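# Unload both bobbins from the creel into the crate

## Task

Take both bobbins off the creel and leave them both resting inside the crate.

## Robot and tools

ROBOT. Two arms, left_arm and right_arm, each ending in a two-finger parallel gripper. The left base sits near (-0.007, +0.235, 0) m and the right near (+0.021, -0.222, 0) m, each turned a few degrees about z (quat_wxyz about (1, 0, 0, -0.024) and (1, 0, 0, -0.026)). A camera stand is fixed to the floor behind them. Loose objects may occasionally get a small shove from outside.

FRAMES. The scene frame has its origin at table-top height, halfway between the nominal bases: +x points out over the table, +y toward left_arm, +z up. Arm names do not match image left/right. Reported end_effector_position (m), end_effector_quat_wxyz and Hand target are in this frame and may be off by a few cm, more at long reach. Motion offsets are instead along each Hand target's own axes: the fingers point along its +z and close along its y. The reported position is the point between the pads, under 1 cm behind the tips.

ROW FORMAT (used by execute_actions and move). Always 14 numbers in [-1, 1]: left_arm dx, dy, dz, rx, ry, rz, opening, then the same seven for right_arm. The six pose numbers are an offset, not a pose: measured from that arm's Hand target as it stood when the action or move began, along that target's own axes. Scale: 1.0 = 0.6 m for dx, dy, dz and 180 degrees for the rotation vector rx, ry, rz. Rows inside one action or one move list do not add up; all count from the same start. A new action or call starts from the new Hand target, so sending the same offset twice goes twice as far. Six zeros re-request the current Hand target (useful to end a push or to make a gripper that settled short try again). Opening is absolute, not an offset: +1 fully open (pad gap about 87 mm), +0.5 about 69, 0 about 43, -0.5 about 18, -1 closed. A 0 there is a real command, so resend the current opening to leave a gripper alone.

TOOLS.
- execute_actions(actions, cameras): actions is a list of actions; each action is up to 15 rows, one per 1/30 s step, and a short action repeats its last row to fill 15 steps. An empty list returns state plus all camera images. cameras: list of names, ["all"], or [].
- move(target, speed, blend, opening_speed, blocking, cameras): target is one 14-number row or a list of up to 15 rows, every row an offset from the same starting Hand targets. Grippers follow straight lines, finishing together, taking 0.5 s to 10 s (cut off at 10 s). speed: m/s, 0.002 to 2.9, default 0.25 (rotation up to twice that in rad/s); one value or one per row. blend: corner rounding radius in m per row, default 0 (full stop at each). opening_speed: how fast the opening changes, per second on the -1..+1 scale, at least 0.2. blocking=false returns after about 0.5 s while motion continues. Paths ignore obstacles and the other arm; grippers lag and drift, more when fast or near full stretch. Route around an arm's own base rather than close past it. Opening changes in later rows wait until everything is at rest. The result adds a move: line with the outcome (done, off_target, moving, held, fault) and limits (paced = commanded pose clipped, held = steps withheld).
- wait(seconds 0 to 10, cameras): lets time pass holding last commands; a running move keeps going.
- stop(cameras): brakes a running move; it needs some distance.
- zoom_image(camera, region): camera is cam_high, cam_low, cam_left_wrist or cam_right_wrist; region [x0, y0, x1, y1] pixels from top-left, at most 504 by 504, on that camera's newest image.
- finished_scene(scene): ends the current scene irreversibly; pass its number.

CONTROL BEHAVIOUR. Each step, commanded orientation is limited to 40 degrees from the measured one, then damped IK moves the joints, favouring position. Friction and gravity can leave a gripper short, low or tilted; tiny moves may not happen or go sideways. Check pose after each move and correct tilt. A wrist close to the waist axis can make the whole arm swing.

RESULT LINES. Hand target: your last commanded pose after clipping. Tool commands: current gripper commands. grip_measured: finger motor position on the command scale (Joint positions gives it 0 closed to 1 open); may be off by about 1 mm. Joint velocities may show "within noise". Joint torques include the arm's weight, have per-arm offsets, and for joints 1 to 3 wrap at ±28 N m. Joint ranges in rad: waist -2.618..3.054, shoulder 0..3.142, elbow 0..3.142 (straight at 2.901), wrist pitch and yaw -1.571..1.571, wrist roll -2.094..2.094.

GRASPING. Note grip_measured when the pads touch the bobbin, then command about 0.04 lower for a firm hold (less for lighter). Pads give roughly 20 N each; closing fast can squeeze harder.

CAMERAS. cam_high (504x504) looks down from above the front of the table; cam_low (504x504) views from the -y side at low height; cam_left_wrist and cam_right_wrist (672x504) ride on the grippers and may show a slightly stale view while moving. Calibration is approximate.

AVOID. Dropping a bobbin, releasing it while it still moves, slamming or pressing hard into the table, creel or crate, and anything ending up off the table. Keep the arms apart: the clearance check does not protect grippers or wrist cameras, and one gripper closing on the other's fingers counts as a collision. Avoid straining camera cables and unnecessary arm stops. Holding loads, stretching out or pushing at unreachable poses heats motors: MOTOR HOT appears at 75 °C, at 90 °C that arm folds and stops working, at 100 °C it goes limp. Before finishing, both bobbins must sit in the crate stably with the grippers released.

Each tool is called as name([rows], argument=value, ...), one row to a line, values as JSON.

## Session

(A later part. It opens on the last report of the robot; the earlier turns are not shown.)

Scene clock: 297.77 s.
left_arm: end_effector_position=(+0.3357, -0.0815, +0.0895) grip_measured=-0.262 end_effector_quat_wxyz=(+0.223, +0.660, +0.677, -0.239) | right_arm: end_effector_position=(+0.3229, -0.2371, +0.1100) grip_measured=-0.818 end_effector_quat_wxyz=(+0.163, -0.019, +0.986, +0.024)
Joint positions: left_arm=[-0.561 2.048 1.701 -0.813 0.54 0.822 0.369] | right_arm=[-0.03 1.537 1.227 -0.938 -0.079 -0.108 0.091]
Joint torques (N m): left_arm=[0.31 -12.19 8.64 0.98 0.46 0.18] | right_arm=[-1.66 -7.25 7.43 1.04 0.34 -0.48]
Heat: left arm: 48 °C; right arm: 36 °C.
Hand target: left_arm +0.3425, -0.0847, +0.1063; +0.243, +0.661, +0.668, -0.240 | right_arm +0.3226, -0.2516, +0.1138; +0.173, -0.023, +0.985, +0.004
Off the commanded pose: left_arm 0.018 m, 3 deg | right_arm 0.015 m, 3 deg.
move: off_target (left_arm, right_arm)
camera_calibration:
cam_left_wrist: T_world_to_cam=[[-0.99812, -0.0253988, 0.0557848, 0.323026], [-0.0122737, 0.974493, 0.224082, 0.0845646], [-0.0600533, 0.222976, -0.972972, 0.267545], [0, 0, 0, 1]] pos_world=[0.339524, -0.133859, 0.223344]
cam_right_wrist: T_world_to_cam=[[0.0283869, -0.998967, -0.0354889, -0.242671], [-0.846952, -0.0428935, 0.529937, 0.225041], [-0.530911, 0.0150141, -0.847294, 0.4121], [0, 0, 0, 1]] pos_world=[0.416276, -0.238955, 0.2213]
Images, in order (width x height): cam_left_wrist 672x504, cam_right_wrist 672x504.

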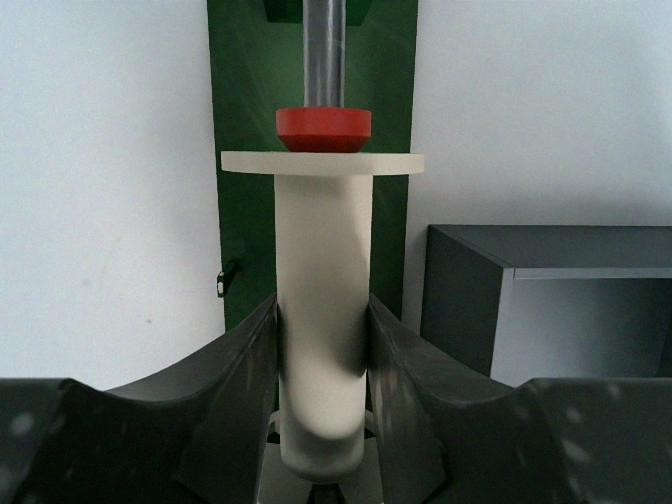

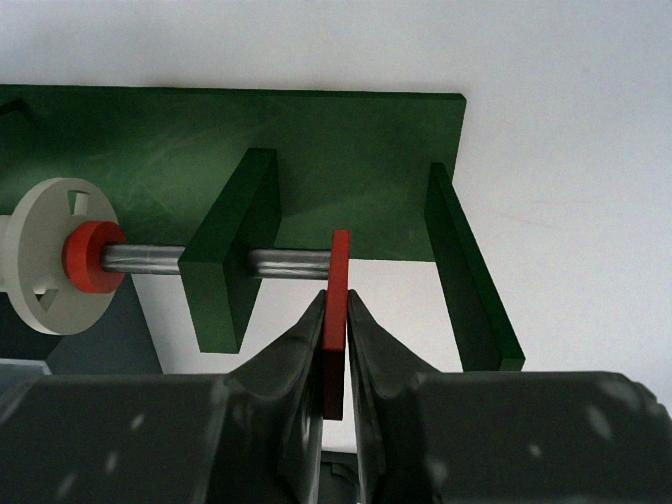

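move(target=[0,0,0,0,0,0,-0.35,0,-0.0333,0,0,0,0,-0.97], speed=0.05, cameras=["cam_left_wrist","cam_right_wrist"])

Scene clock: 301.70 s.
left_arm: end_effector_position=(+0.3357, -0.0815, +0.0895) grip_measured=-0.262 end_effector_quat_wxyz=(+0.223, +0.660, +0.677, -0.239) | right_arm: end_effector_position=(+0.3227, -0.2461, +0.1104) grip_measured=-0.791 end_effector_quat_wxyz=(+0.167, -0.025, +0.985, +0.037)
Joint positions: left_arm=[-0.561 2.048 1.701 -0.813 0.54 0.822 0.369] | right_arm=[-0.079 1.537 1.227 -0.938 -0.123 -0.16 0.105]
Joint torques (N m): left_arm=[0.31 -12.19 8.64 0.97 0.46 0.19] | right_arm=[-3.06 -6.13 8.81 1 0.56 -0.58]
Heat: left arm: 48 °C; right arm: 36 °C.
Hand target: left_arm +0.3425, -0.0847, +0.1063; +0.243, +0.661, +0.668, -0.240 | right_arm +0.3236, -0.2715, +0.1139; +0.173, -0.023, +0.985, +0.004
Off the commanded pose: left_arm 0.018 m, 3 deg | right_arm 0.026 m, 4 deg.
move: off_target (left_arm, right_arm)
camera_calibration:
cam_left_wrist: T_world_to_cam=[[-0.99812, -0.0253988, 0.0557848, 0.323026], [-0.0122737, 0.974493, 0.224082, 0.0845646], [-0.0600533, 0.222976, -0.972972, 0.267545], [0, 0, 0, 1]] pos_world=[0.339524, -0.133859, 0.223344]
cam_right_wrist: T_world_to_cam=[[0.0437374, -0.997218, -0.0603538, -0.253415], [-0.850274, -0.0688739, 0.521815, 0.21986], [-0.52452, 0.0284945, -0.850921, 0.414174], [0, 0, 0, 1]] pos_world=[0.415267, -0.249369, 0.222408]
Images, in order (width x height): cam_left_wrist 672x504, cam_right_wrist 672x504.

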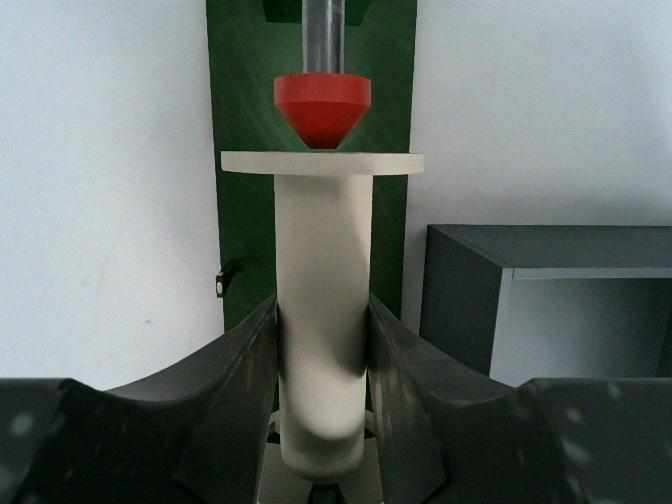

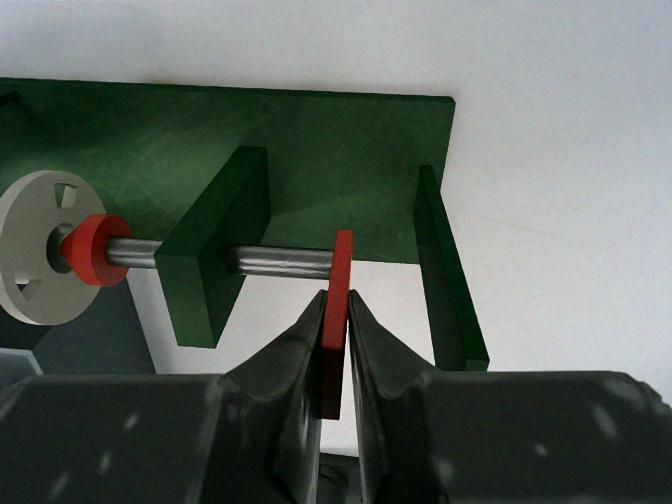

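move(target=[0,0,0,0,0,0,-0.35,0,-0.0267,0,0,0,0,-1], speed=0.05, cameras=["cam_left_wrist","cam_right_wrist"])

Scene clock: 307.00 s.
left_arm: end_effector_position=(+0.3357, -0.0815, +0.0895) grip_measured=-0.262 end_effector_quat_wxyz=(+0.223, +0.660, +0.677, -0.239) | right_arm: end_effector_position=(+0.3225, -0.2541, +0.1104) grip_measured=-0.760 end_effector_quat_wxyz=(+0.171, -0.027, +0.984, +0.050)
Joint positions: left_arm=[-0.561 2.048 1.701 -0.813 0.54 0.822 0.369] | right_arm=[-0.123 1.539 1.227 -0.938 -0.165 -0.203 0.12]
Joint torques (N m): left_arm=[0.31 -12.18 8.61 0.97 0.46 0.18] | right_arm=[-3.74 -5.15 10.32 0.96 0.82 -0.68]
Heat: left arm: 47 °C; right arm: 37 °C.
Hand target: left_arm +0.3425, -0.0847, +0.1063; +0.243, +0.661, +0.668, -0.240 | right_arm +0.3243, -0.2876, +0.1138; +0.173, -0.023, +0.985, +0.004
Off the commanded pose: left_arm 0.018 m, 3 deg | right_arm 0.034 m, 5 deg.
move: off_target (left_arm, right_arm)
camera_calibration:
cam_left_wrist: T_world_to_cam=[[-0.99812, -0.0253988, 0.0557848, 0.323026], [-0.0122737, 0.974493, 0.224082, 0.0845646], [-0.0600533, 0.222976, -0.972972, 0.267545], [0, 0, 0, 1]] pos_world=[0.339524, -0.133859, 0.223344]
cam_right_wrist: T_world_to_cam=[[0.0533981, -0.994931, -0.0852066, -0.261174], [-0.853824, -0.0897387, 0.512769, 0.215935], [-0.517817, 0.0453705, -0.854288, 0.416832], [0, 0, 0, 1]] pos_world=[0.414159, -0.259385, 0.223116]
Images, in order (width x height): cam_left_wrist 672x504, cam_right_wrist 672x504.

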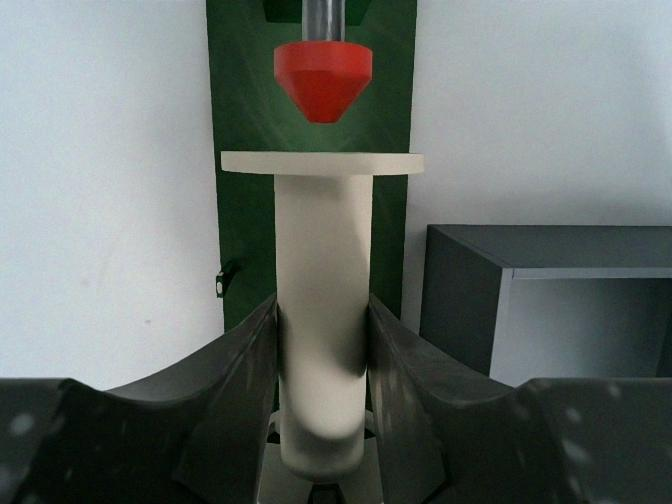

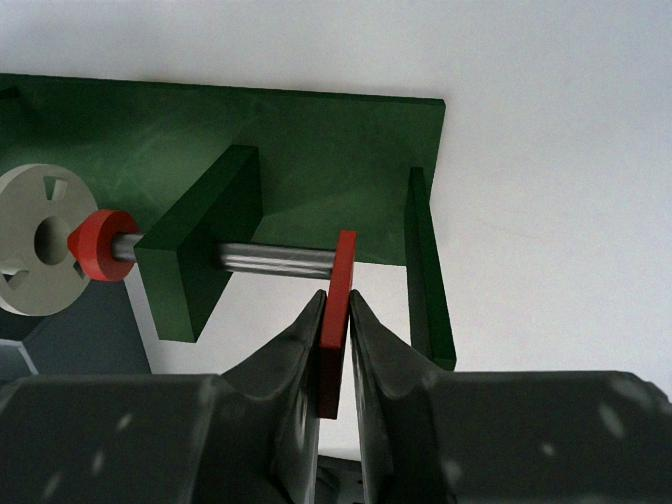

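move(target=[0,0,0,0,0,0,-0.35,0,-0.0233,0,0,0,0,-1], speed=0.05, cameras=["cam_left_wrist","cam_right_wrist"])

Scene clock: 319.57 s.
left_arm: end_effector_position=(+0.3357, -0.0815, +0.0895) grip_measured=-0.262 end_effector_quat_wxyz=(+0.223, +0.660, +0.677, -0.239) | right_arm: end_effector_position=(+0.3227, -0.2601, +0.1100) grip_measured=-0.731 end_effector_quat_wxyz=(+0.174, -0.029, +0.982, +0.063)
Joint positions: left_arm=[-0.561 2.048 1.701 -0.813 0.54 0.822 0.369] | right_arm=[-0.16 1.547 1.231 -0.94 -0.204 -0.239 0.135]
Joint torques (N m): left_arm=[0.31 -12.19 8.61 0.97 0.45 0.19] | right_arm=[-4.31 -4.66 11.54 0.88 1.03 -0.74]
Motor temperatures (°C): left_arm=[24 47 46 27 24 27 23] | right_arm=[22 34 38 27 22 25 27]
Heat: left arm: 47 °C; right arm: 38 °C.
Hand target: left_arm +0.3425, -0.0847, +0.1063; +0.243, +0.661, +0.668, -0.240 | right_arm +0.3249, -0.3015, +0.1138; +0.173, -0.023, +0.985, +0.004
Off the commanded pose: left_arm 0.018 m, 3 deg | right_arm 0.042 m, 7 deg.
move: off_target (left_arm, right_arm)
camera_calibration:
cam_left_wrist: T_world_to_cam=[[-0.99812, -0.0253988, 0.0557848, 0.323026], [-0.0122737, 0.974493, 0.224082, 0.0845646], [-0.0600533, 0.222976, -0.972972, 0.267545], [0, 0, 0, 1]] pos_world=[0.339524, -0.133859, 0.223344]
cam_right_wrist: T_world_to_cam=[[0.0622144, -0.992035, -0.109527, -0.26669], [-0.855685, -0.109504, 0.505778, 0.212036], [-0.513744, 0.0622538, -0.855682, 0.420104], [0, 0, 0, 1]] pos_world=[0.413854, -0.2675, 0.223023]
Images, in order (width x height): cam_left_wrist 672x504, cam_right_wrist 672x504.

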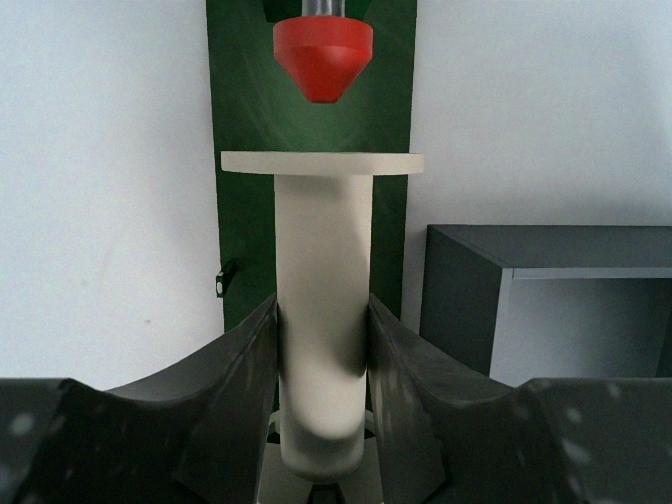

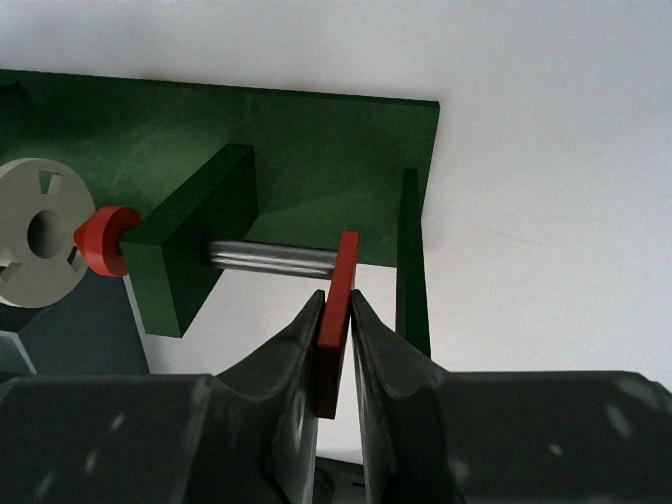

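move(target=[0,0,0,0,0,0,-0.35,0,-0.0233,0,0,0,0,-1], speed=0.05, cameras=["cam_left_wrist","cam_right_wrist"])

Scene clock: 327.10 s.
left_arm: end_effector_position=(+0.3357, -0.0815, +0.0895) grip_measured=-0.262 end_effector_quat_wxyz=(+0.223, +0.660, +0.677, -0.239) | right_arm: end_effector_position=(+0.3223, -0.2585, +0.1108) grip_measured=-0.672 end_effector_quat_wxyz=(+0.173, -0.037, +0.980, +0.087)
Joint positions: left_arm=[-0.561 2.048 1.701 -0.813 0.54 0.822 0.369] | right_arm=[-0.182 1.558 1.242 -0.958 -0.258 -0.269 0.164]
Joint torques (N m): left_arm=[0.32 -12.19 8.61 0.97 0.46 0.18] | right_arm=[-5.75 -4.53 12.07 0.91 1.48 -0.83]
Heat: left arm: 47 °C; right arm: 38 °C.
Hand target: left_arm +0.3425, -0.0847, +0.1063; +0.243, +0.661, +0.668, -0.240 | right_arm +0.3256, -0.3155, +0.1139; +0.173, -0.023, +0.985, +0.004
Off the commanded pose: left_arm 0.018 m, 3 deg | right_arm 0.057 m, 10 deg.
move: off_target (left_arm, right_arm)
camera_calibration:
cam_left_wrist: T_world_to_cam=[[-0.99812, -0.0253988, 0.0557848, 0.323026], [-0.0122737, 0.974493, 0.224082, 0.0845646], [-0.0600533, 0.222976, -0.972972, 0.267545], [0, 0, 0, 1]] pos_world=[0.339524, -0.133859, 0.223344]
cam_right_wrist: T_world_to_cam=[[0.084334, -0.98461, -0.153075, -0.265282], [-0.85231, -0.150862, 0.500807, 0.200207], [-0.516193, 0.0882322, -0.851915, 0.427629], [0, 0, 0, 1]] pos_world=[0.41375, -0.268727, 0.223431]
Images, in order (width x height): cam_left_wrist 672x504, cam_right_wrist 672x504.

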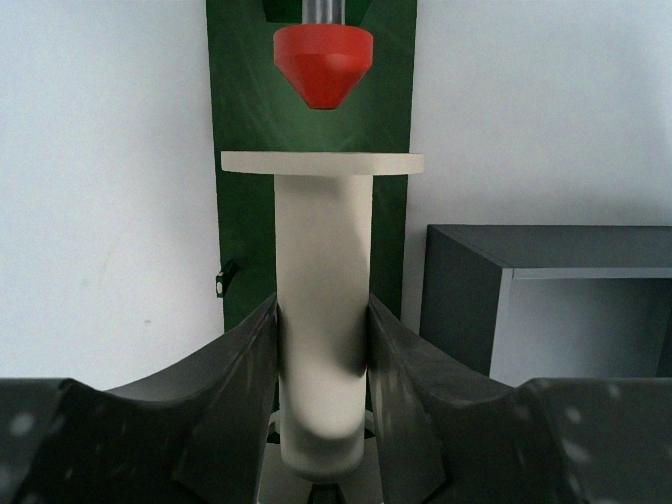

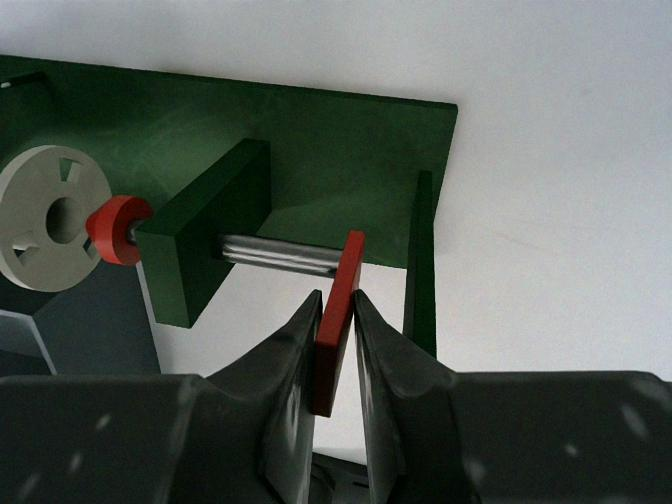

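move(target=[0,0,0,0,0,0,-0.35,0,0.02,0,0.0152,0,0.0418,-1], speed=0.05, cameras=["cam_left_wrist","cam_right_wrist"])

Scene clock: 334.10 s.
left_arm: end_effector_position=(+0.3357, -0.0815, +0.0895) grip_measured=-0.262 end_effector_quat_wxyz=(+0.223, +0.660, +0.677, -0.239) | right_arm: end_effector_position=(+0.3220, -0.2576, +0.1108) grip_measured=-0.672 end_effector_quat_wxyz=(+0.168, +0.003, +0.982, +0.083)
Joint positions: left_arm=[-0.561 2.048 1.701 -0.813 0.54 0.822 0.369] | right_arm=[-0.177 1.558 1.242 -0.956 -0.236 -0.186 0.164]
Joint torques (N m): left_arm=[0.31 -12.19 8.59 0.97 0.46 0.19] | right_arm=[-3.04 -6.2 10.03 1.11 1.85 0.17]
Heat: left arm: 47 °C; right arm: 39 °C.
Hand target: left_arm +0.3425, -0.0847, +0.1063; +0.243, +0.661, +0.668, -0.240 | right_arm +0.3250, -0.3035, +0.1138; +0.173, +0.046, +0.984, -0.009
Off the commanded pose: left_arm 0.018 m, 3 deg | right_arm 0.046 m, 12 deg.
move: off_target (left_arm, right_arm)
camera_calibration:
cam_left_wrist: T_world_to_cam=[[-0.99812, -0.0253988, 0.0557848, 0.323026], [-0.0122737, 0.974493, 0.224082, 0.0845646], [-0.0600533, 0.222976, -0.972972, 0.267545], [0, 0, 0, 1]] pos_world=[0.339524, -0.133859, 0.223344]
cam_right_wrist: T_world_to_cam=[[0.0040836, -0.987053, -0.160344, -0.238436], [-0.8529, -0.0871479, 0.514749, 0.215213], [-0.522058, 0.134655, -0.842213, 0.440078], [0, 0, 0, 1]] pos_world=[0.414276, -0.275852, 0.221627]
Images, in order (width x height): cam_left_wrist 672x504, cam_right_wrist 672x504.

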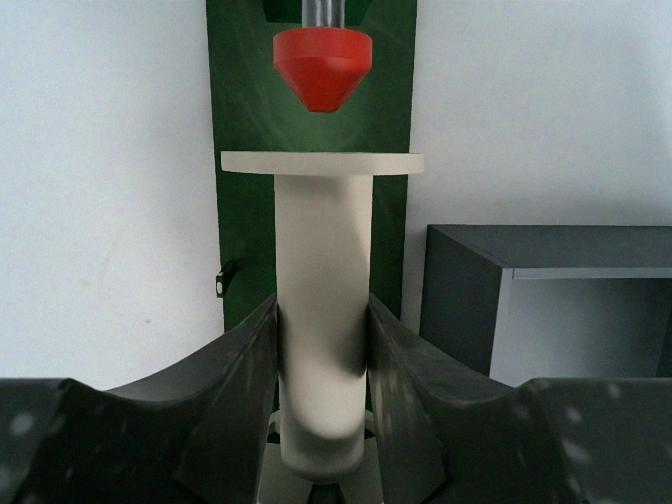

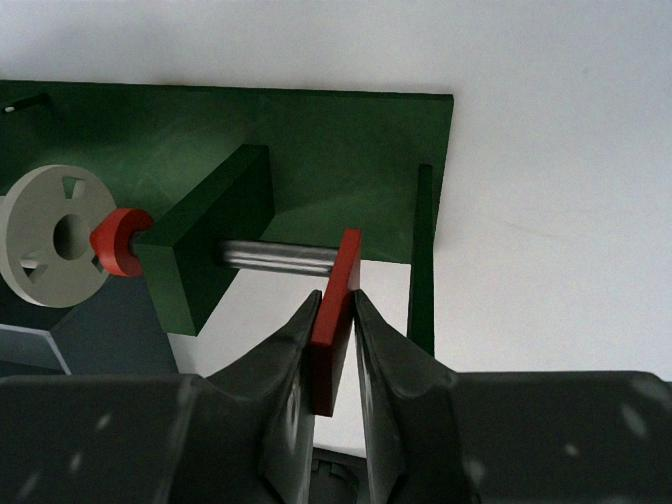

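move(target=[0,0,0,0,0,0,-0.35,0,0,0,0.047,0,-0.017,-1], speed=0.05, cameras=["cam_left_wrist","cam_right_wrist"])

Scene clock: 342.07 s.
left_arm: end_effector_position=(+0.3357, -0.0815, +0.0895) grip_measured=-0.262 end_effector_quat_wxyz=(+0.223, +0.660, +0.677, -0.239) | right_arm: end_effector_position=(+0.3215, -0.2565, +0.1101) grip_measured=-0.810 end_effector_quat_wxyz=(+0.157, -0.002, +0.987, +0.019)
Joint positions: left_arm=[-0.561 2.048 1.701 -0.813 0.54 0.822 0.369] | right_arm=[-0.093 1.551 1.242 -0.955 -0.083 -0.135 0.095]
Joint torques (N m): left_arm=[0.31 -12.18 8.62 0.97 0.46 0.18] | right_arm=[-2.13 -6.86 8.1 1.28 2.21 0.02]
Heat: left arm: 47 °C; right arm: 39 °C.
Hand target: left_arm +0.3425, -0.0847, +0.1063; +0.243, +0.661, +0.668, -0.240 | right_arm +0.3251, -0.3035, +0.1138; +0.169, +0.032, +0.981, -0.086
Off the commanded pose: left_arm 0.018 m, 3 deg | right_arm 0.047 m, 13 deg.
move: off_target (left_arm, right_arm)
camera_calibration:
cam_left_wrist: T_world_to_cam=[[-0.99812, -0.0253988, 0.0557848, 0.323026], [-0.0122737, 0.974493, 0.224082, 0.0845646], [-0.0600533, 0.222976, -0.972972, 0.267545], [0, 0, 0, 1]] pos_world=[0.339524, -0.133859, 0.223344]
cam_right_wrist: T_world_to_cam=[[-0.00739475, -0.999456, -0.0321405, -0.250963], [-0.841233, -0.0111591, 0.540557, 0.228118], [-0.540622, 0.0310349, -0.840693, 0.418313], [0, 0, 0, 1]] pos_world=[0.416194, -0.261263, 0.220296]
Images, in order (width x height): cam_left_wrist 672x504, cam_right_wrist 672x504.

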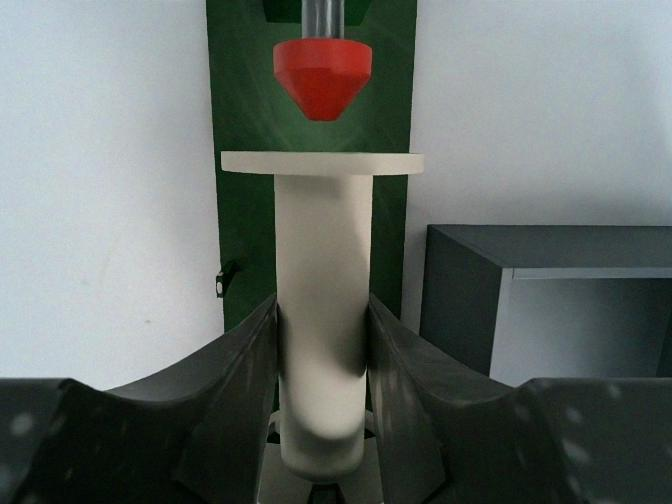

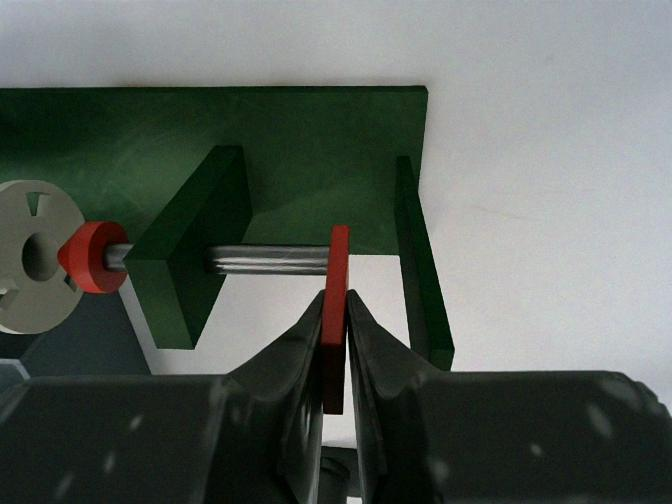

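move(target=[0,0,0,0,0,0,-0.35,0,-0.0333,0,0.015,0,-0.005,-1], speed=0.05, cameras=["cam_left_wrist","cam_right_wrist"])

Scene clock: 347.23 s.
left_arm: end_effector_position=(+0.3357, -0.0815, +0.0895) grip_measured=-0.262 end_effector_quat_wxyz=(+0.223, +0.660, +0.677, -0.239) | right_arm: end_effector_position=(+0.3212, -0.2587, +0.1104) grip_measured=-0.816 end_effector_quat_wxyz=(+0.157, -0.004, +0.987, +0.013)
Joint positions: left_arm=[-0.561 2.048 1.701 -0.813 0.54 0.822 0.369] | right_arm=[-0.093 1.549 1.242 -0.955 -0.071 -0.141 0.092]
Joint torques (N m): left_arm=[0.32 -12.19 8.62 0.97 0.46 0.19] | right_arm=[-4.29 -6.93 9.01 1.23 2.53 -0.37]
Heat: left arm: 48 °C; right arm: 39 °C.
Hand target: left_arm +0.3425, -0.0847, +0.1063; +0.243, +0.661, +0.668, -0.240 | right_arm +0.3232, -0.3231, +0.1169; +0.167, +0.029, +0.979, -0.110
Off the commanded pose: left_arm 0.018 m, 3 deg | right_arm 0.065 m, 15 deg.
move: off_target (left_arm, right_arm)
camera_calibration:
cam_left_wrist: T_world_to_cam=[[-0.99812, -0.0253988, 0.0557848, 0.323026], [-0.0122737, 0.974493, 0.224082, 0.0845646], [-0.0600533, 0.222976, -0.972972, 0.267545], [0, 0, 0, 1]] pos_world=[0.339524, -0.133859, 0.223344]
cam_right_wrist: T_world_to_cam=[[-0.00576854, -0.999793, -0.0194912, -0.255199], [-0.841333, -0.00568263, 0.540487, 0.229135], [-0.540486, 0.0195164, -0.841127, 0.415527], [0, 0, 0, 1]] pos_world=[0.415893, -0.261954, 0.220693]
Images, in order (width x height): cam_left_wrist 672x504, cam_right_wrist 672x504.

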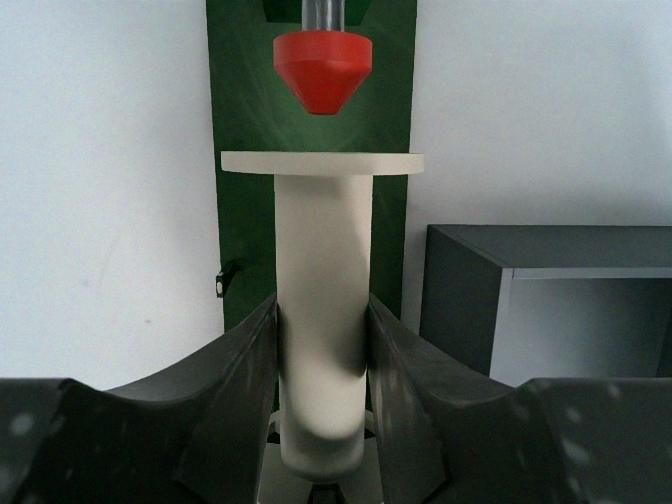

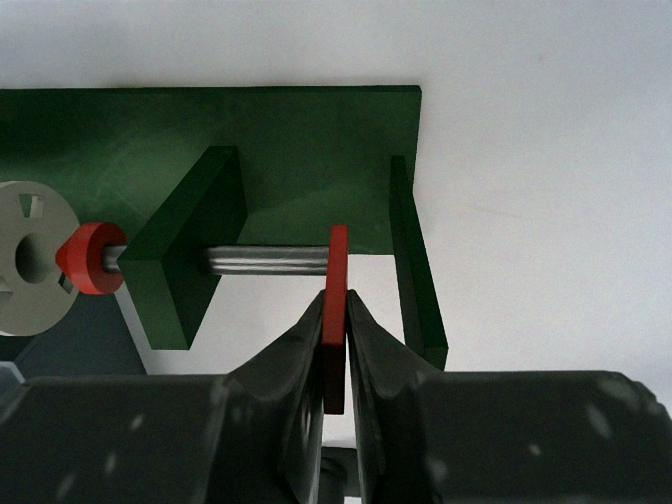

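move(target=[-0.0153,0,0.0128,0,0,0,-0.35,0,0,0,0,0,0,-1], speed=0.04, cameras=["cam_left_wrist","cam_right_wrist"])

Scene clock: 369.67 s.
left_arm: end_effector_position=(+0.3362, -0.0849, +0.0912) grip_measured=-0.262 end_effector_quat_wxyz=(+0.223, +0.661, +0.676, -0.237) | right_arm: end_effector_position=(+0.3212, -0.2587, +0.1104) grip_measured=-0.816 end_effector_quat_wxyz=(+0.157, -0.004, +0.987, +0.013)
Joint positions: left_arm=[-0.567 2.057 1.722 -0.824 0.536 0.82 0.369] | right_arm=[-0.093 1.549 1.242 -0.955 -0.071 -0.141 0.092]
Joint torques (N m): left_arm=[-1.17 -10.81 9.83 1.12 0.4 -0.02] | right_arm=[-4.37 -6.91 8.91 1.23 2.51 -0.37]
Motor temperatures (°C): left_arm=[24 48 49 27 24 27 24] | right_arm=[24 34 39 28 28 25 27]
Heat: left arm: 49 °C; right arm: 39 °C.
Hand target: left_arm +0.3425, -0.0966, +0.1062; +0.243, +0.662, +0.668, -0.240 | right_arm +0.3232, -0.3231, +0.1169; +0.167, +0.029, +0.979, -0.110
Off the commanded pose: left_arm 0.020 m, 3 deg | right_arm 0.065 m, 15 deg.
move: off_target (left_arm, right_arm)
camera_calibration:
cam_left_wrist: T_world_to_cam=[[-0.998334, -0.0220455, 0.0533196, 0.32393], [-0.00940566, 0.973947, 0.226581, 0.0862017], [-0.0569256, 0.225702, -0.972532, 0.26914], [0, 0, 0, 1]] pos_world=[0.339522, -0.13756, 0.224944]
cam_right_wrist: T_world_to_cam=[[-0.00576854, -0.999793, -0.0194912, -0.255199], [-0.841333, -0.00568263, 0.540487, 0.229135], [-0.540486, 0.0195164, -0.841127, 0.415527], [0, 0, 0, 1]] pos_world=[0.415893, -0.261954, 0.220693]
Images, in order (width x height): cam_left_wrist 672x504, cam_right_wrist 672x504.

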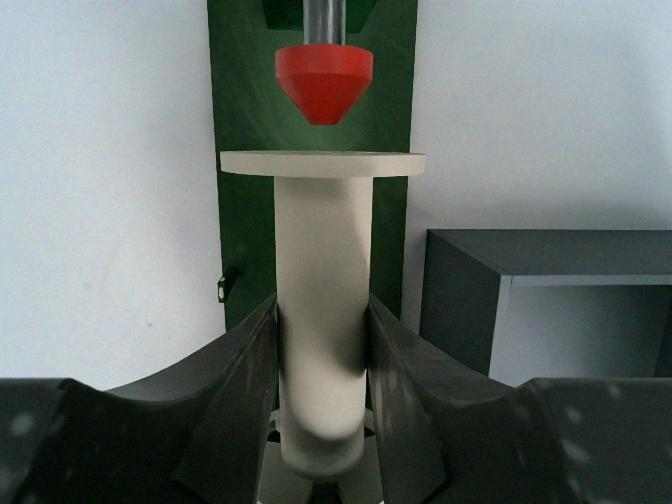

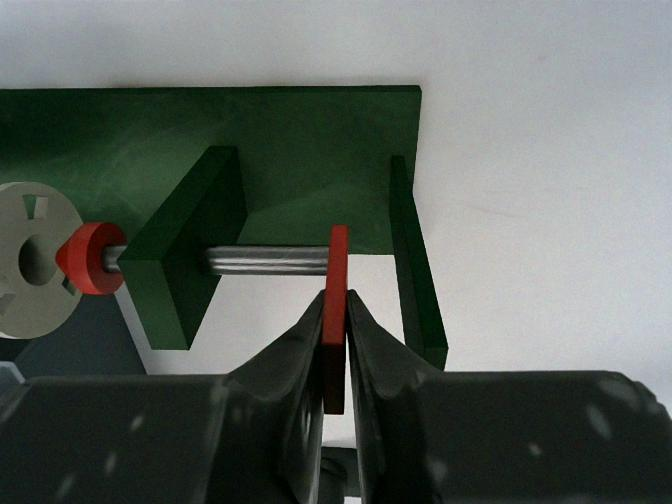

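move(target=[-0.0102,0,0.0086,0,0,0,-0.35,0,0,0,0,0,0,-1], speed=0.04, cameras=["cam_left_wrist","cam_right_wrist"])

Scene clock: 378.37 s.
left_arm: end_effector_position=(+0.3368, -0.0942, +0.0945) grip_measured=-0.262 end_effector_quat_wxyz=(+0.226, +0.662, +0.674, -0.237) | right_arm: end_effector_position=(+0.3212, -0.2597, +0.1104) grip_measured=-0.817 end_effector_quat_wxyz=(+0.157, -0.003, +0.987, +0.012)
Joint positions: left_arm=[-0.584 2.071 1.753 -0.825 0.529 0.802 0.369] | right_arm=[-0.095 1.549 1.242 -0.954 -0.069 -0.141 0.092]
Joint torques (N m): left_arm=[-1.07 -10.55 9.42 1.16 0.4 0] | right_arm=[-4.26 -6.89 8.88 1.22 2.52 -0.36]
Heat: left arm: 50 °C; right arm: 39 °C.
Hand target: left_arm +0.3425, -0.1047, +0.1063; +0.243, +0.662, +0.667, -0.240 | right_arm +0.3232, -0.3232, +0.1169; +0.167, +0.028, +0.979, -0.110
Off the commanded pose: left_arm 0.017 m, 2 deg | right_arm 0.064 m, 14 deg.
move: off_target (left_arm, right_arm)
camera_calibration:
cam_left_wrist: T_world_to_cam=[[-0.998625, -0.0213105, 0.0479036, 0.324794], [-0.0101561, 0.97499, 0.222017, 0.0954082], [-0.0514368, 0.221225, -0.973865, 0.272416], [0, 0, 0, 1]] pos_world=[0.339328, -0.146366, 0.228556]
cam_right_wrist: T_world_to_cam=[[-0.00760665, -0.999827, -0.0169939, -0.255894], [-0.841369, -0.00278492, 0.540454, 0.22983], [-0.540407, 0.0184092, -0.841202, 0.415183], [0, 0, 0, 1]] pos_world=[0.415794, -0.262852, 0.220692]
Images, in order (width x height): cam_left_wrist 672x504, cam_right_wrist 672x504.

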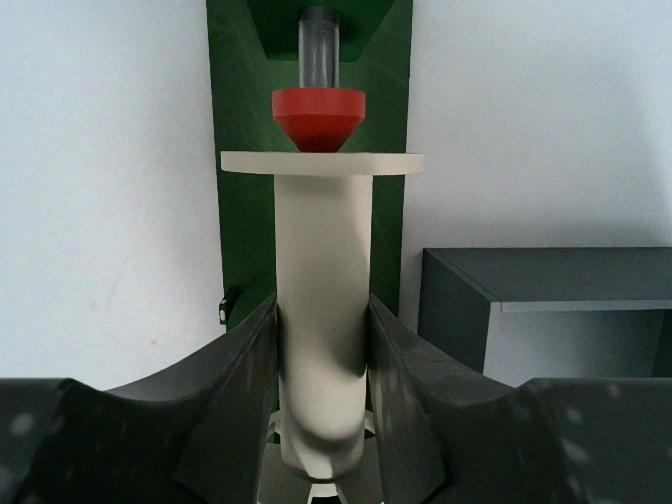

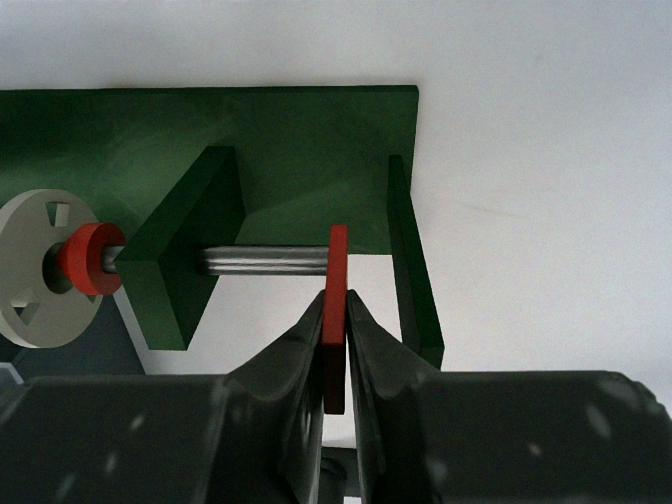

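move(target=[-0.0257,0,-0.0437,0,0,0,-0.35,0,0,0,0,0,0,-1], speed=0.05, cameras=["cam_left_wrist","cam_right_wrist","cam_low"])

Scene clock: 385.37 s.
left_arm: end_effector_position=(+0.3373, -0.0939, +0.1165) grip_measured=-0.262 end_effector_quat_wxyz=(+0.219, +0.661, +0.677, -0.237) | right_arm: end_effector_position=(+0.3213, -0.2626, +0.1105) grip_measured=-0.822 end_effector_quat_wxyz=(+0.158, -0.002, +0.987, +0.008)
Joint positions: left_arm=[-0.584 2.083 1.863 -0.937 0.526 0.802 0.369] | right_arm=[-0.1 1.549 1.242 -0.952 -0.062 -0.145 0.089]
Joint torques (N m): left_arm=[-0.14 -12.71 8.95 1.07 0.47 0.09] | right_arm=[-3.9 -6.79 8.92 1.23 2.42 -0.37]
Heat: left arm: 50 °C; right arm: 39 °C.
Hand target: left_arm +0.3424, -0.0997, +0.1363; +0.243, +0.662, +0.667, -0.240 | right_arm +0.3232, -0.3231, +0.1169; +0.167, +0.028, +0.979, -0.110
Off the commanded pose: left_arm 0.021 m, 3 deg | right_arm 0.061 m, 14 deg.
move: off_target (left_arm, right_arm)
camera_calibration:
cam_left_wrist: T_world_to_cam=[[-0.998072, -0.0235554, 0.057424, 0.322835], [-0.0095651, 0.972507, 0.232676, 0.0885095], [-0.0613261, 0.231678, -0.970858, 0.297741], [0, 0, 0, 1]] pos_world=[0.341319, -0.147452, 0.249931]
cam_right_wrist: T_world_to_cam=[[-0.011726, -0.999885, -0.0095793, -0.258326], [-0.841913, 0.00470393, 0.539592, 0.23212], [-0.539485, 0.0143922, -0.841872, 0.414095], [0, 0, 0, 1]] pos_world=[0.415794, -0.265348, 0.220891]
Images, in order (width x height): cam_low 504x504, cam_left_wrist 672x504, cam_right_wrist 672x504.

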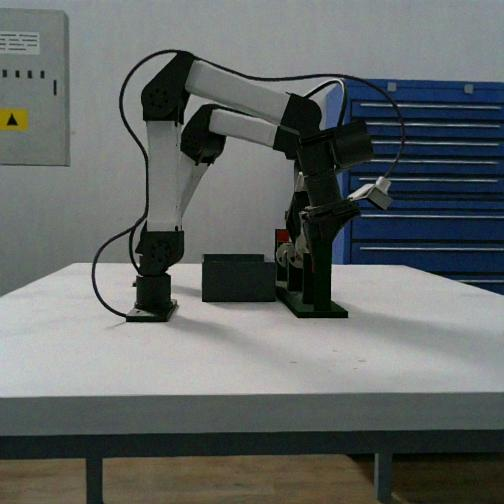

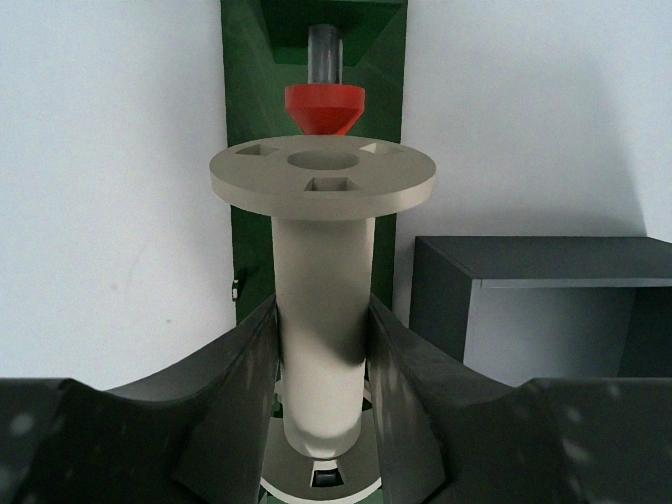

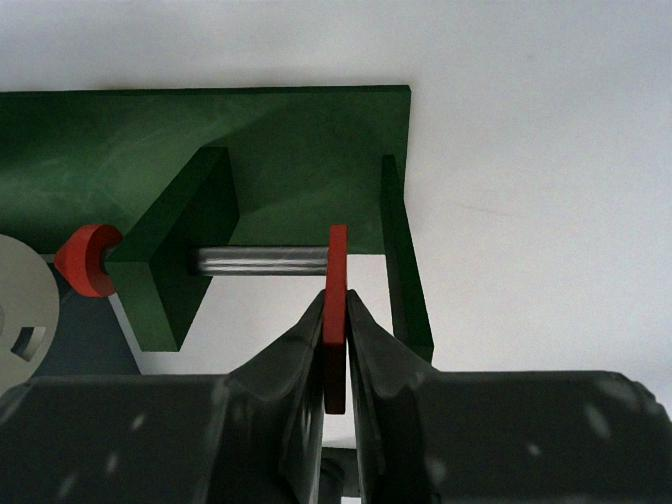

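move(target=[-0.083,-0.05,-0.126,0,0,0,-0.35,0,0,0,0,0,0,-1], speed=0.1, cameras=["cam_left_wrist","cam_right_wrist","cam_high"])

Scene clock: 390.53 s.
left_arm: end_effector_position=(+0.3146, -0.0858, +0.1996) grip_measured=-0.262 end_effector_quat_wxyz=(+0.214, +0.661, +0.678, -0.240) | right_arm: end_effector_position=(+0.3213, -0.2626, +0.1105) grip_measured=-0.822 end_effector_quat_wxyz=(+0.158, -0.002, +0.987, +0.008)
Joint positions: left_arm=[-0.599 2.058 2.162 -1.266 0.526 0.787 0.369] | right_arm=[-0.1 1.549 1.242 -0.952 -0.062 -0.145 0.089]
Joint torques (N m): left_arm=[-1.02 -13.98 8.55 1.05 0.36 -0.01] | right_arm=[-3.97 -6.8 8.95 1.23 2.43 -0.37]
Heat: left arm: 51 °C; right arm: 39 °C.
Hand target: left_arm +0.3122, -0.0896, +0.2260; +0.243, +0.662, +0.667, -0.240 | right_arm +0.3232, -0.3231, +0.1169; +0.167, +0.028, +0.979, -0.110
Off the commanded pose: left_arm 0.027 m, 4 deg | right_arm 0.061 m, 14 deg.
move: off_target (left_arm, right_arm)
camera_calibration:
cam_left_wrist: T_world_to_cam=[[-0.997342, -0.0207893, 0.0698305, 0.293004], [-0.00374711, 0.971795, 0.235797, 0.0585321], [-0.072763, 0.234909, -0.96929, 0.378706], [0, 0, 0, 1]] pos_world=[0.32, -0.139751, 0.332813]
cam_right_wrist: T_world_to_cam=[[-0.011726, -0.999885, -0.0095793, -0.258326], [-0.841913, 0.00470393, 0.539592, 0.23212], [-0.539485, 0.0143922, -0.841872, 0.414095], [0, 0, 0, 1]] pos_world=[0.415794, -0.265348, 0.220891]
Images, in order (width x height): cam_high 504x504, cam_left_wrist 672x504, cam_right_wrist 672x504.

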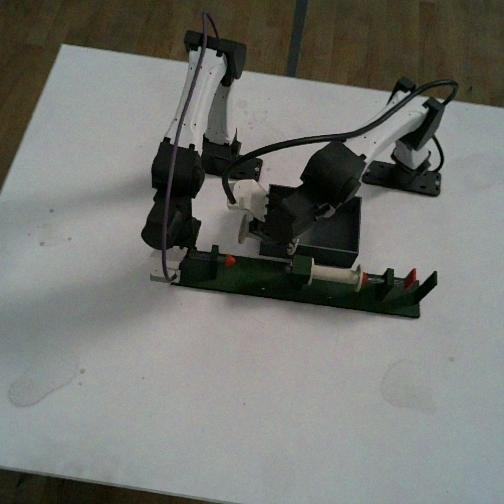

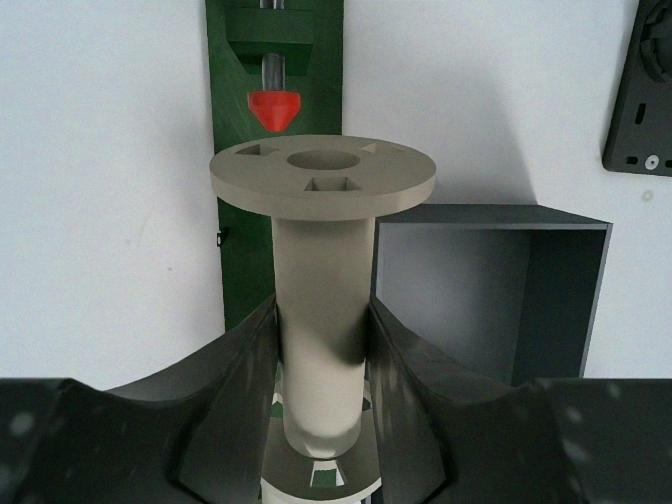

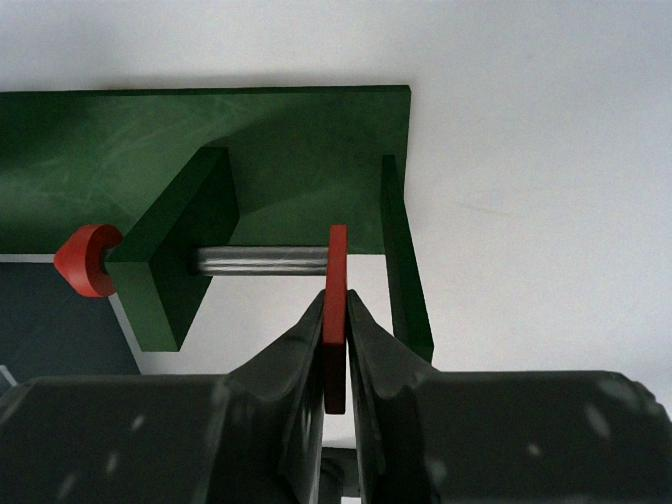

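move(target=[0.122,-0.1817,-0.168,-0.2567,0.0789,-0.4283,-0.35,0.0003,0.1467,-0.0295,-0.077,-0.0046,-0.0194,-1], speed=0.2, cameras=["all"])

Scene clock: 440.27 s.
left_arm: end_effector_position=(+0.2045, +0.0286, +0.2450) grip_measured=-0.262 end_effector_quat_wxyz=(+0.185, +0.007, +0.983, -0.002) | right_arm: end_effector_position=(+0.3222, -0.2307, +0.1109) grip_measured=-0.822 end_effector_quat_wxyz=(+0.155, -0.017, +0.988, +0.016)
Joint positions: left_arm=[-0.787 1.631 1.878 -1.558 -0.268 -0.785 0.369] | right_arm=[0.003 1.547 1.242 -0.958 -0.051 -0.075 0.089]
Joint torques (N m): left_arm=[-1.07 -8.85 6.23 0.76 -0.33 -0.06] | right_arm=[0.62 -7.76 6.86 1.2 0.25 -0.17]
Motor temperatures (°C): left_arm=[24 60 47 26 24 26 24] | right_arm=[24 35 39 28 30 25 27]
Heat: left arm: 60 °C; right arm: 39 °C.
Hand target: left_arm +0.2021, +0.0303, +0.2562; +0.191, -0.001, +0.982, +0.000 | right_arm +0.3255, -0.2334, +0.1150; +0.173, -0.023, +0.985, +0.004
Off the commanded pose: left_arm 0.012 m, 1 deg | right_arm 0.006 m, 3 deg.
joint sent to its limit (left arm) — joint 4 (wrist pitch), lower limit. The joint targets still meet the commanded pose.
move: off_target (left_arm, right_arm)
camera_calibration:
cam_left_wrist: T_world_to_cam=[[0.00167677, -0.999716, 0.0237569, 0.0174185], [-0.867724, 0.0103537, 0.496938, 0.0764474], [-0.497043, -0.0214477, -0.867461, 0.456917], [0, 0, 0, 1]] pos_world=[0.293414, 0.0264218, 0.357954]
cam_right_wrist: T_world_to_cam=[[0.0204003, -0.999584, -0.0203848, -0.235468], [-0.838118, -0.0282144, 0.544759, 0.223149], [-0.545107, 0.00597163, -0.838345, 0.413975], [0, 0, 0, 1]] pos_world=[0.41749, -0.231547, 0.220691]

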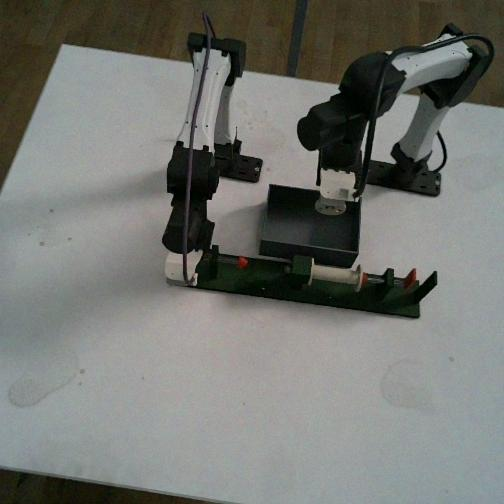

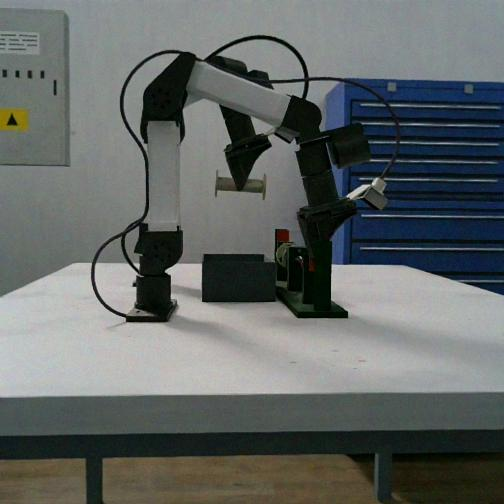

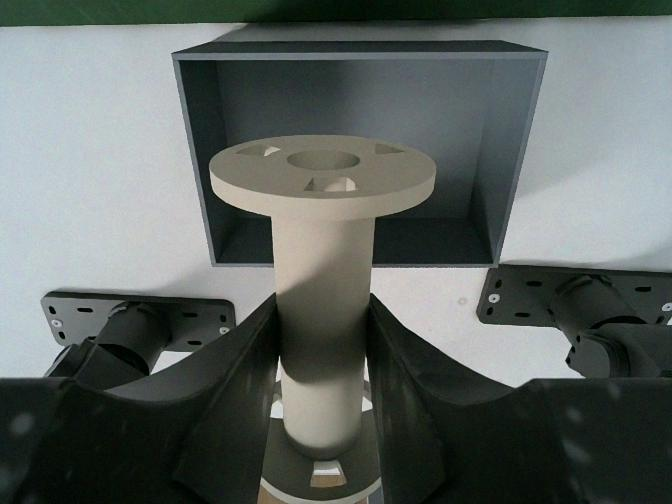

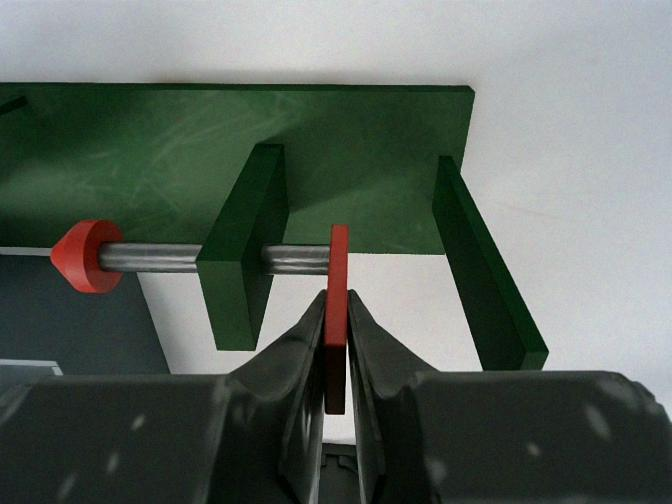

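move(target=[0.075,0.0275,0.1854,0,0,0,-0.35,0,0.02,0,0,0,0,-1], speed=0.1, cameras=["all"])

Scene clock: 456.53 s.
left_arm: end_effector_position=(+0.1983, +0.0457, +0.1302) grip_measured=-0.262 end_effector_quat_wxyz=(+0.176, +0.000, +0.984, +0.010) | right_arm: end_effector_position=(+0.3219, -0.2277, +0.1108) grip_measured=-0.827 end_effector_quat_wxyz=(+0.154, -0.013, +0.988, +0.000)
Joint positions: left_arm=[-0.763 1.483 1.262 -1.115 -0.268 -0.78 0.369] | right_arm=[0.032 1.546 1.241 -0.958 -0.01 -0.044 0.087]
Joint torques (N m): left_arm=[0.38 -8.29 5.19 0.98 -0.25 0.21] | right_arm=[1.73 -7.87 6.56 1.2 -0.02 -0.08]
Motor temperatures (°C): left_arm=[24 55 46 26 24 26 24] | right_arm=[23 34 38 28 27 25 27]
Heat: left arm: 55 °C; right arm: 38 °C.
Hand target: left_arm +0.2020, +0.0468, +0.1362; +0.191, -0.001, +0.982, +0.000 | right_arm +0.3249, -0.2214, +0.1150; +0.173, -0.023, +0.985, +0.004
Off the commanded pose: left_arm 0.007 m, 2 deg | right_arm 0.008 m, 3 deg.
move: off_target (right_arm)
camera_calibration:
cam_left_wrist: T_world_to_cam=[[0.0217379, -0.999761, 0.00242811, 0.0360853], [-0.858747, -0.017428, 0.512104, 0.125501], [-0.511939, -0.0132172, -0.85892, 0.356051], [0, 0, 0, 1]] pos_world=[0.289266, 0.0429699, 0.241463]
cam_right_wrist: T_world_to_cam=[[0.00811663, -0.999929, 0.00866713, -0.231811], [-0.837235, -0.00205615, 0.546839, 0.228394], [-0.546783, -0.0116949, -0.837193, 0.410024], [0, 0, 0, 1]] pos_world=[0.417295, -0.22653, 0.220383]

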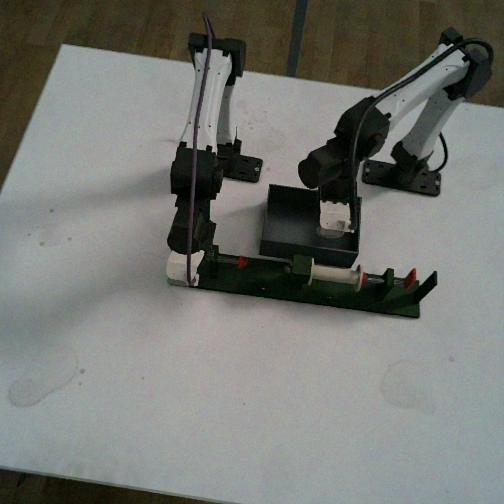

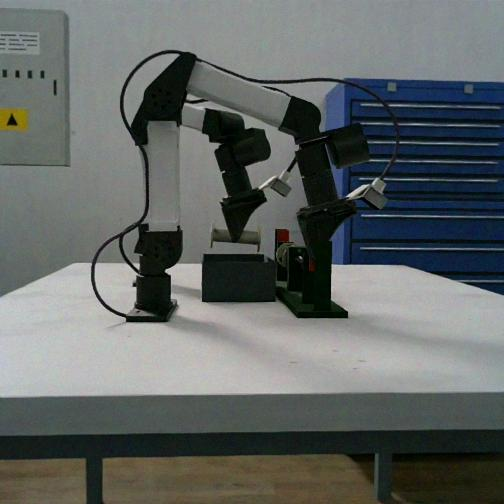

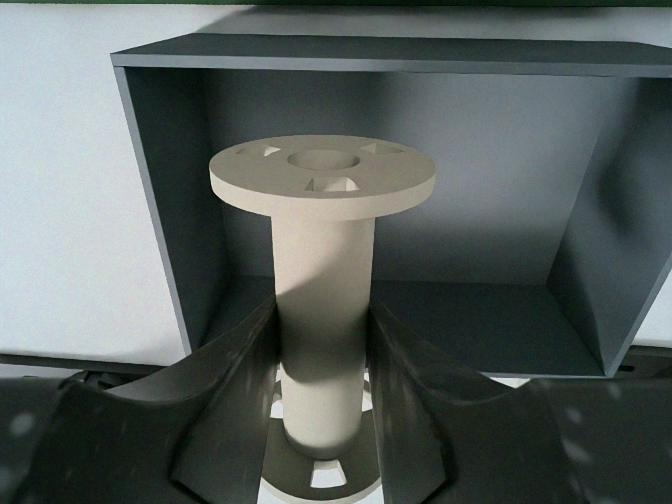

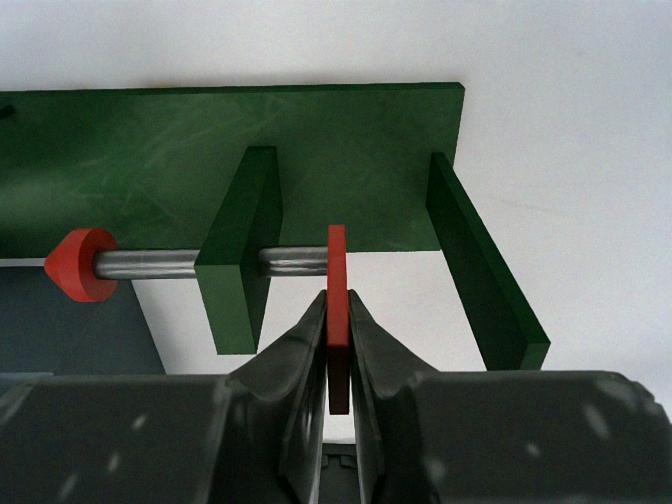

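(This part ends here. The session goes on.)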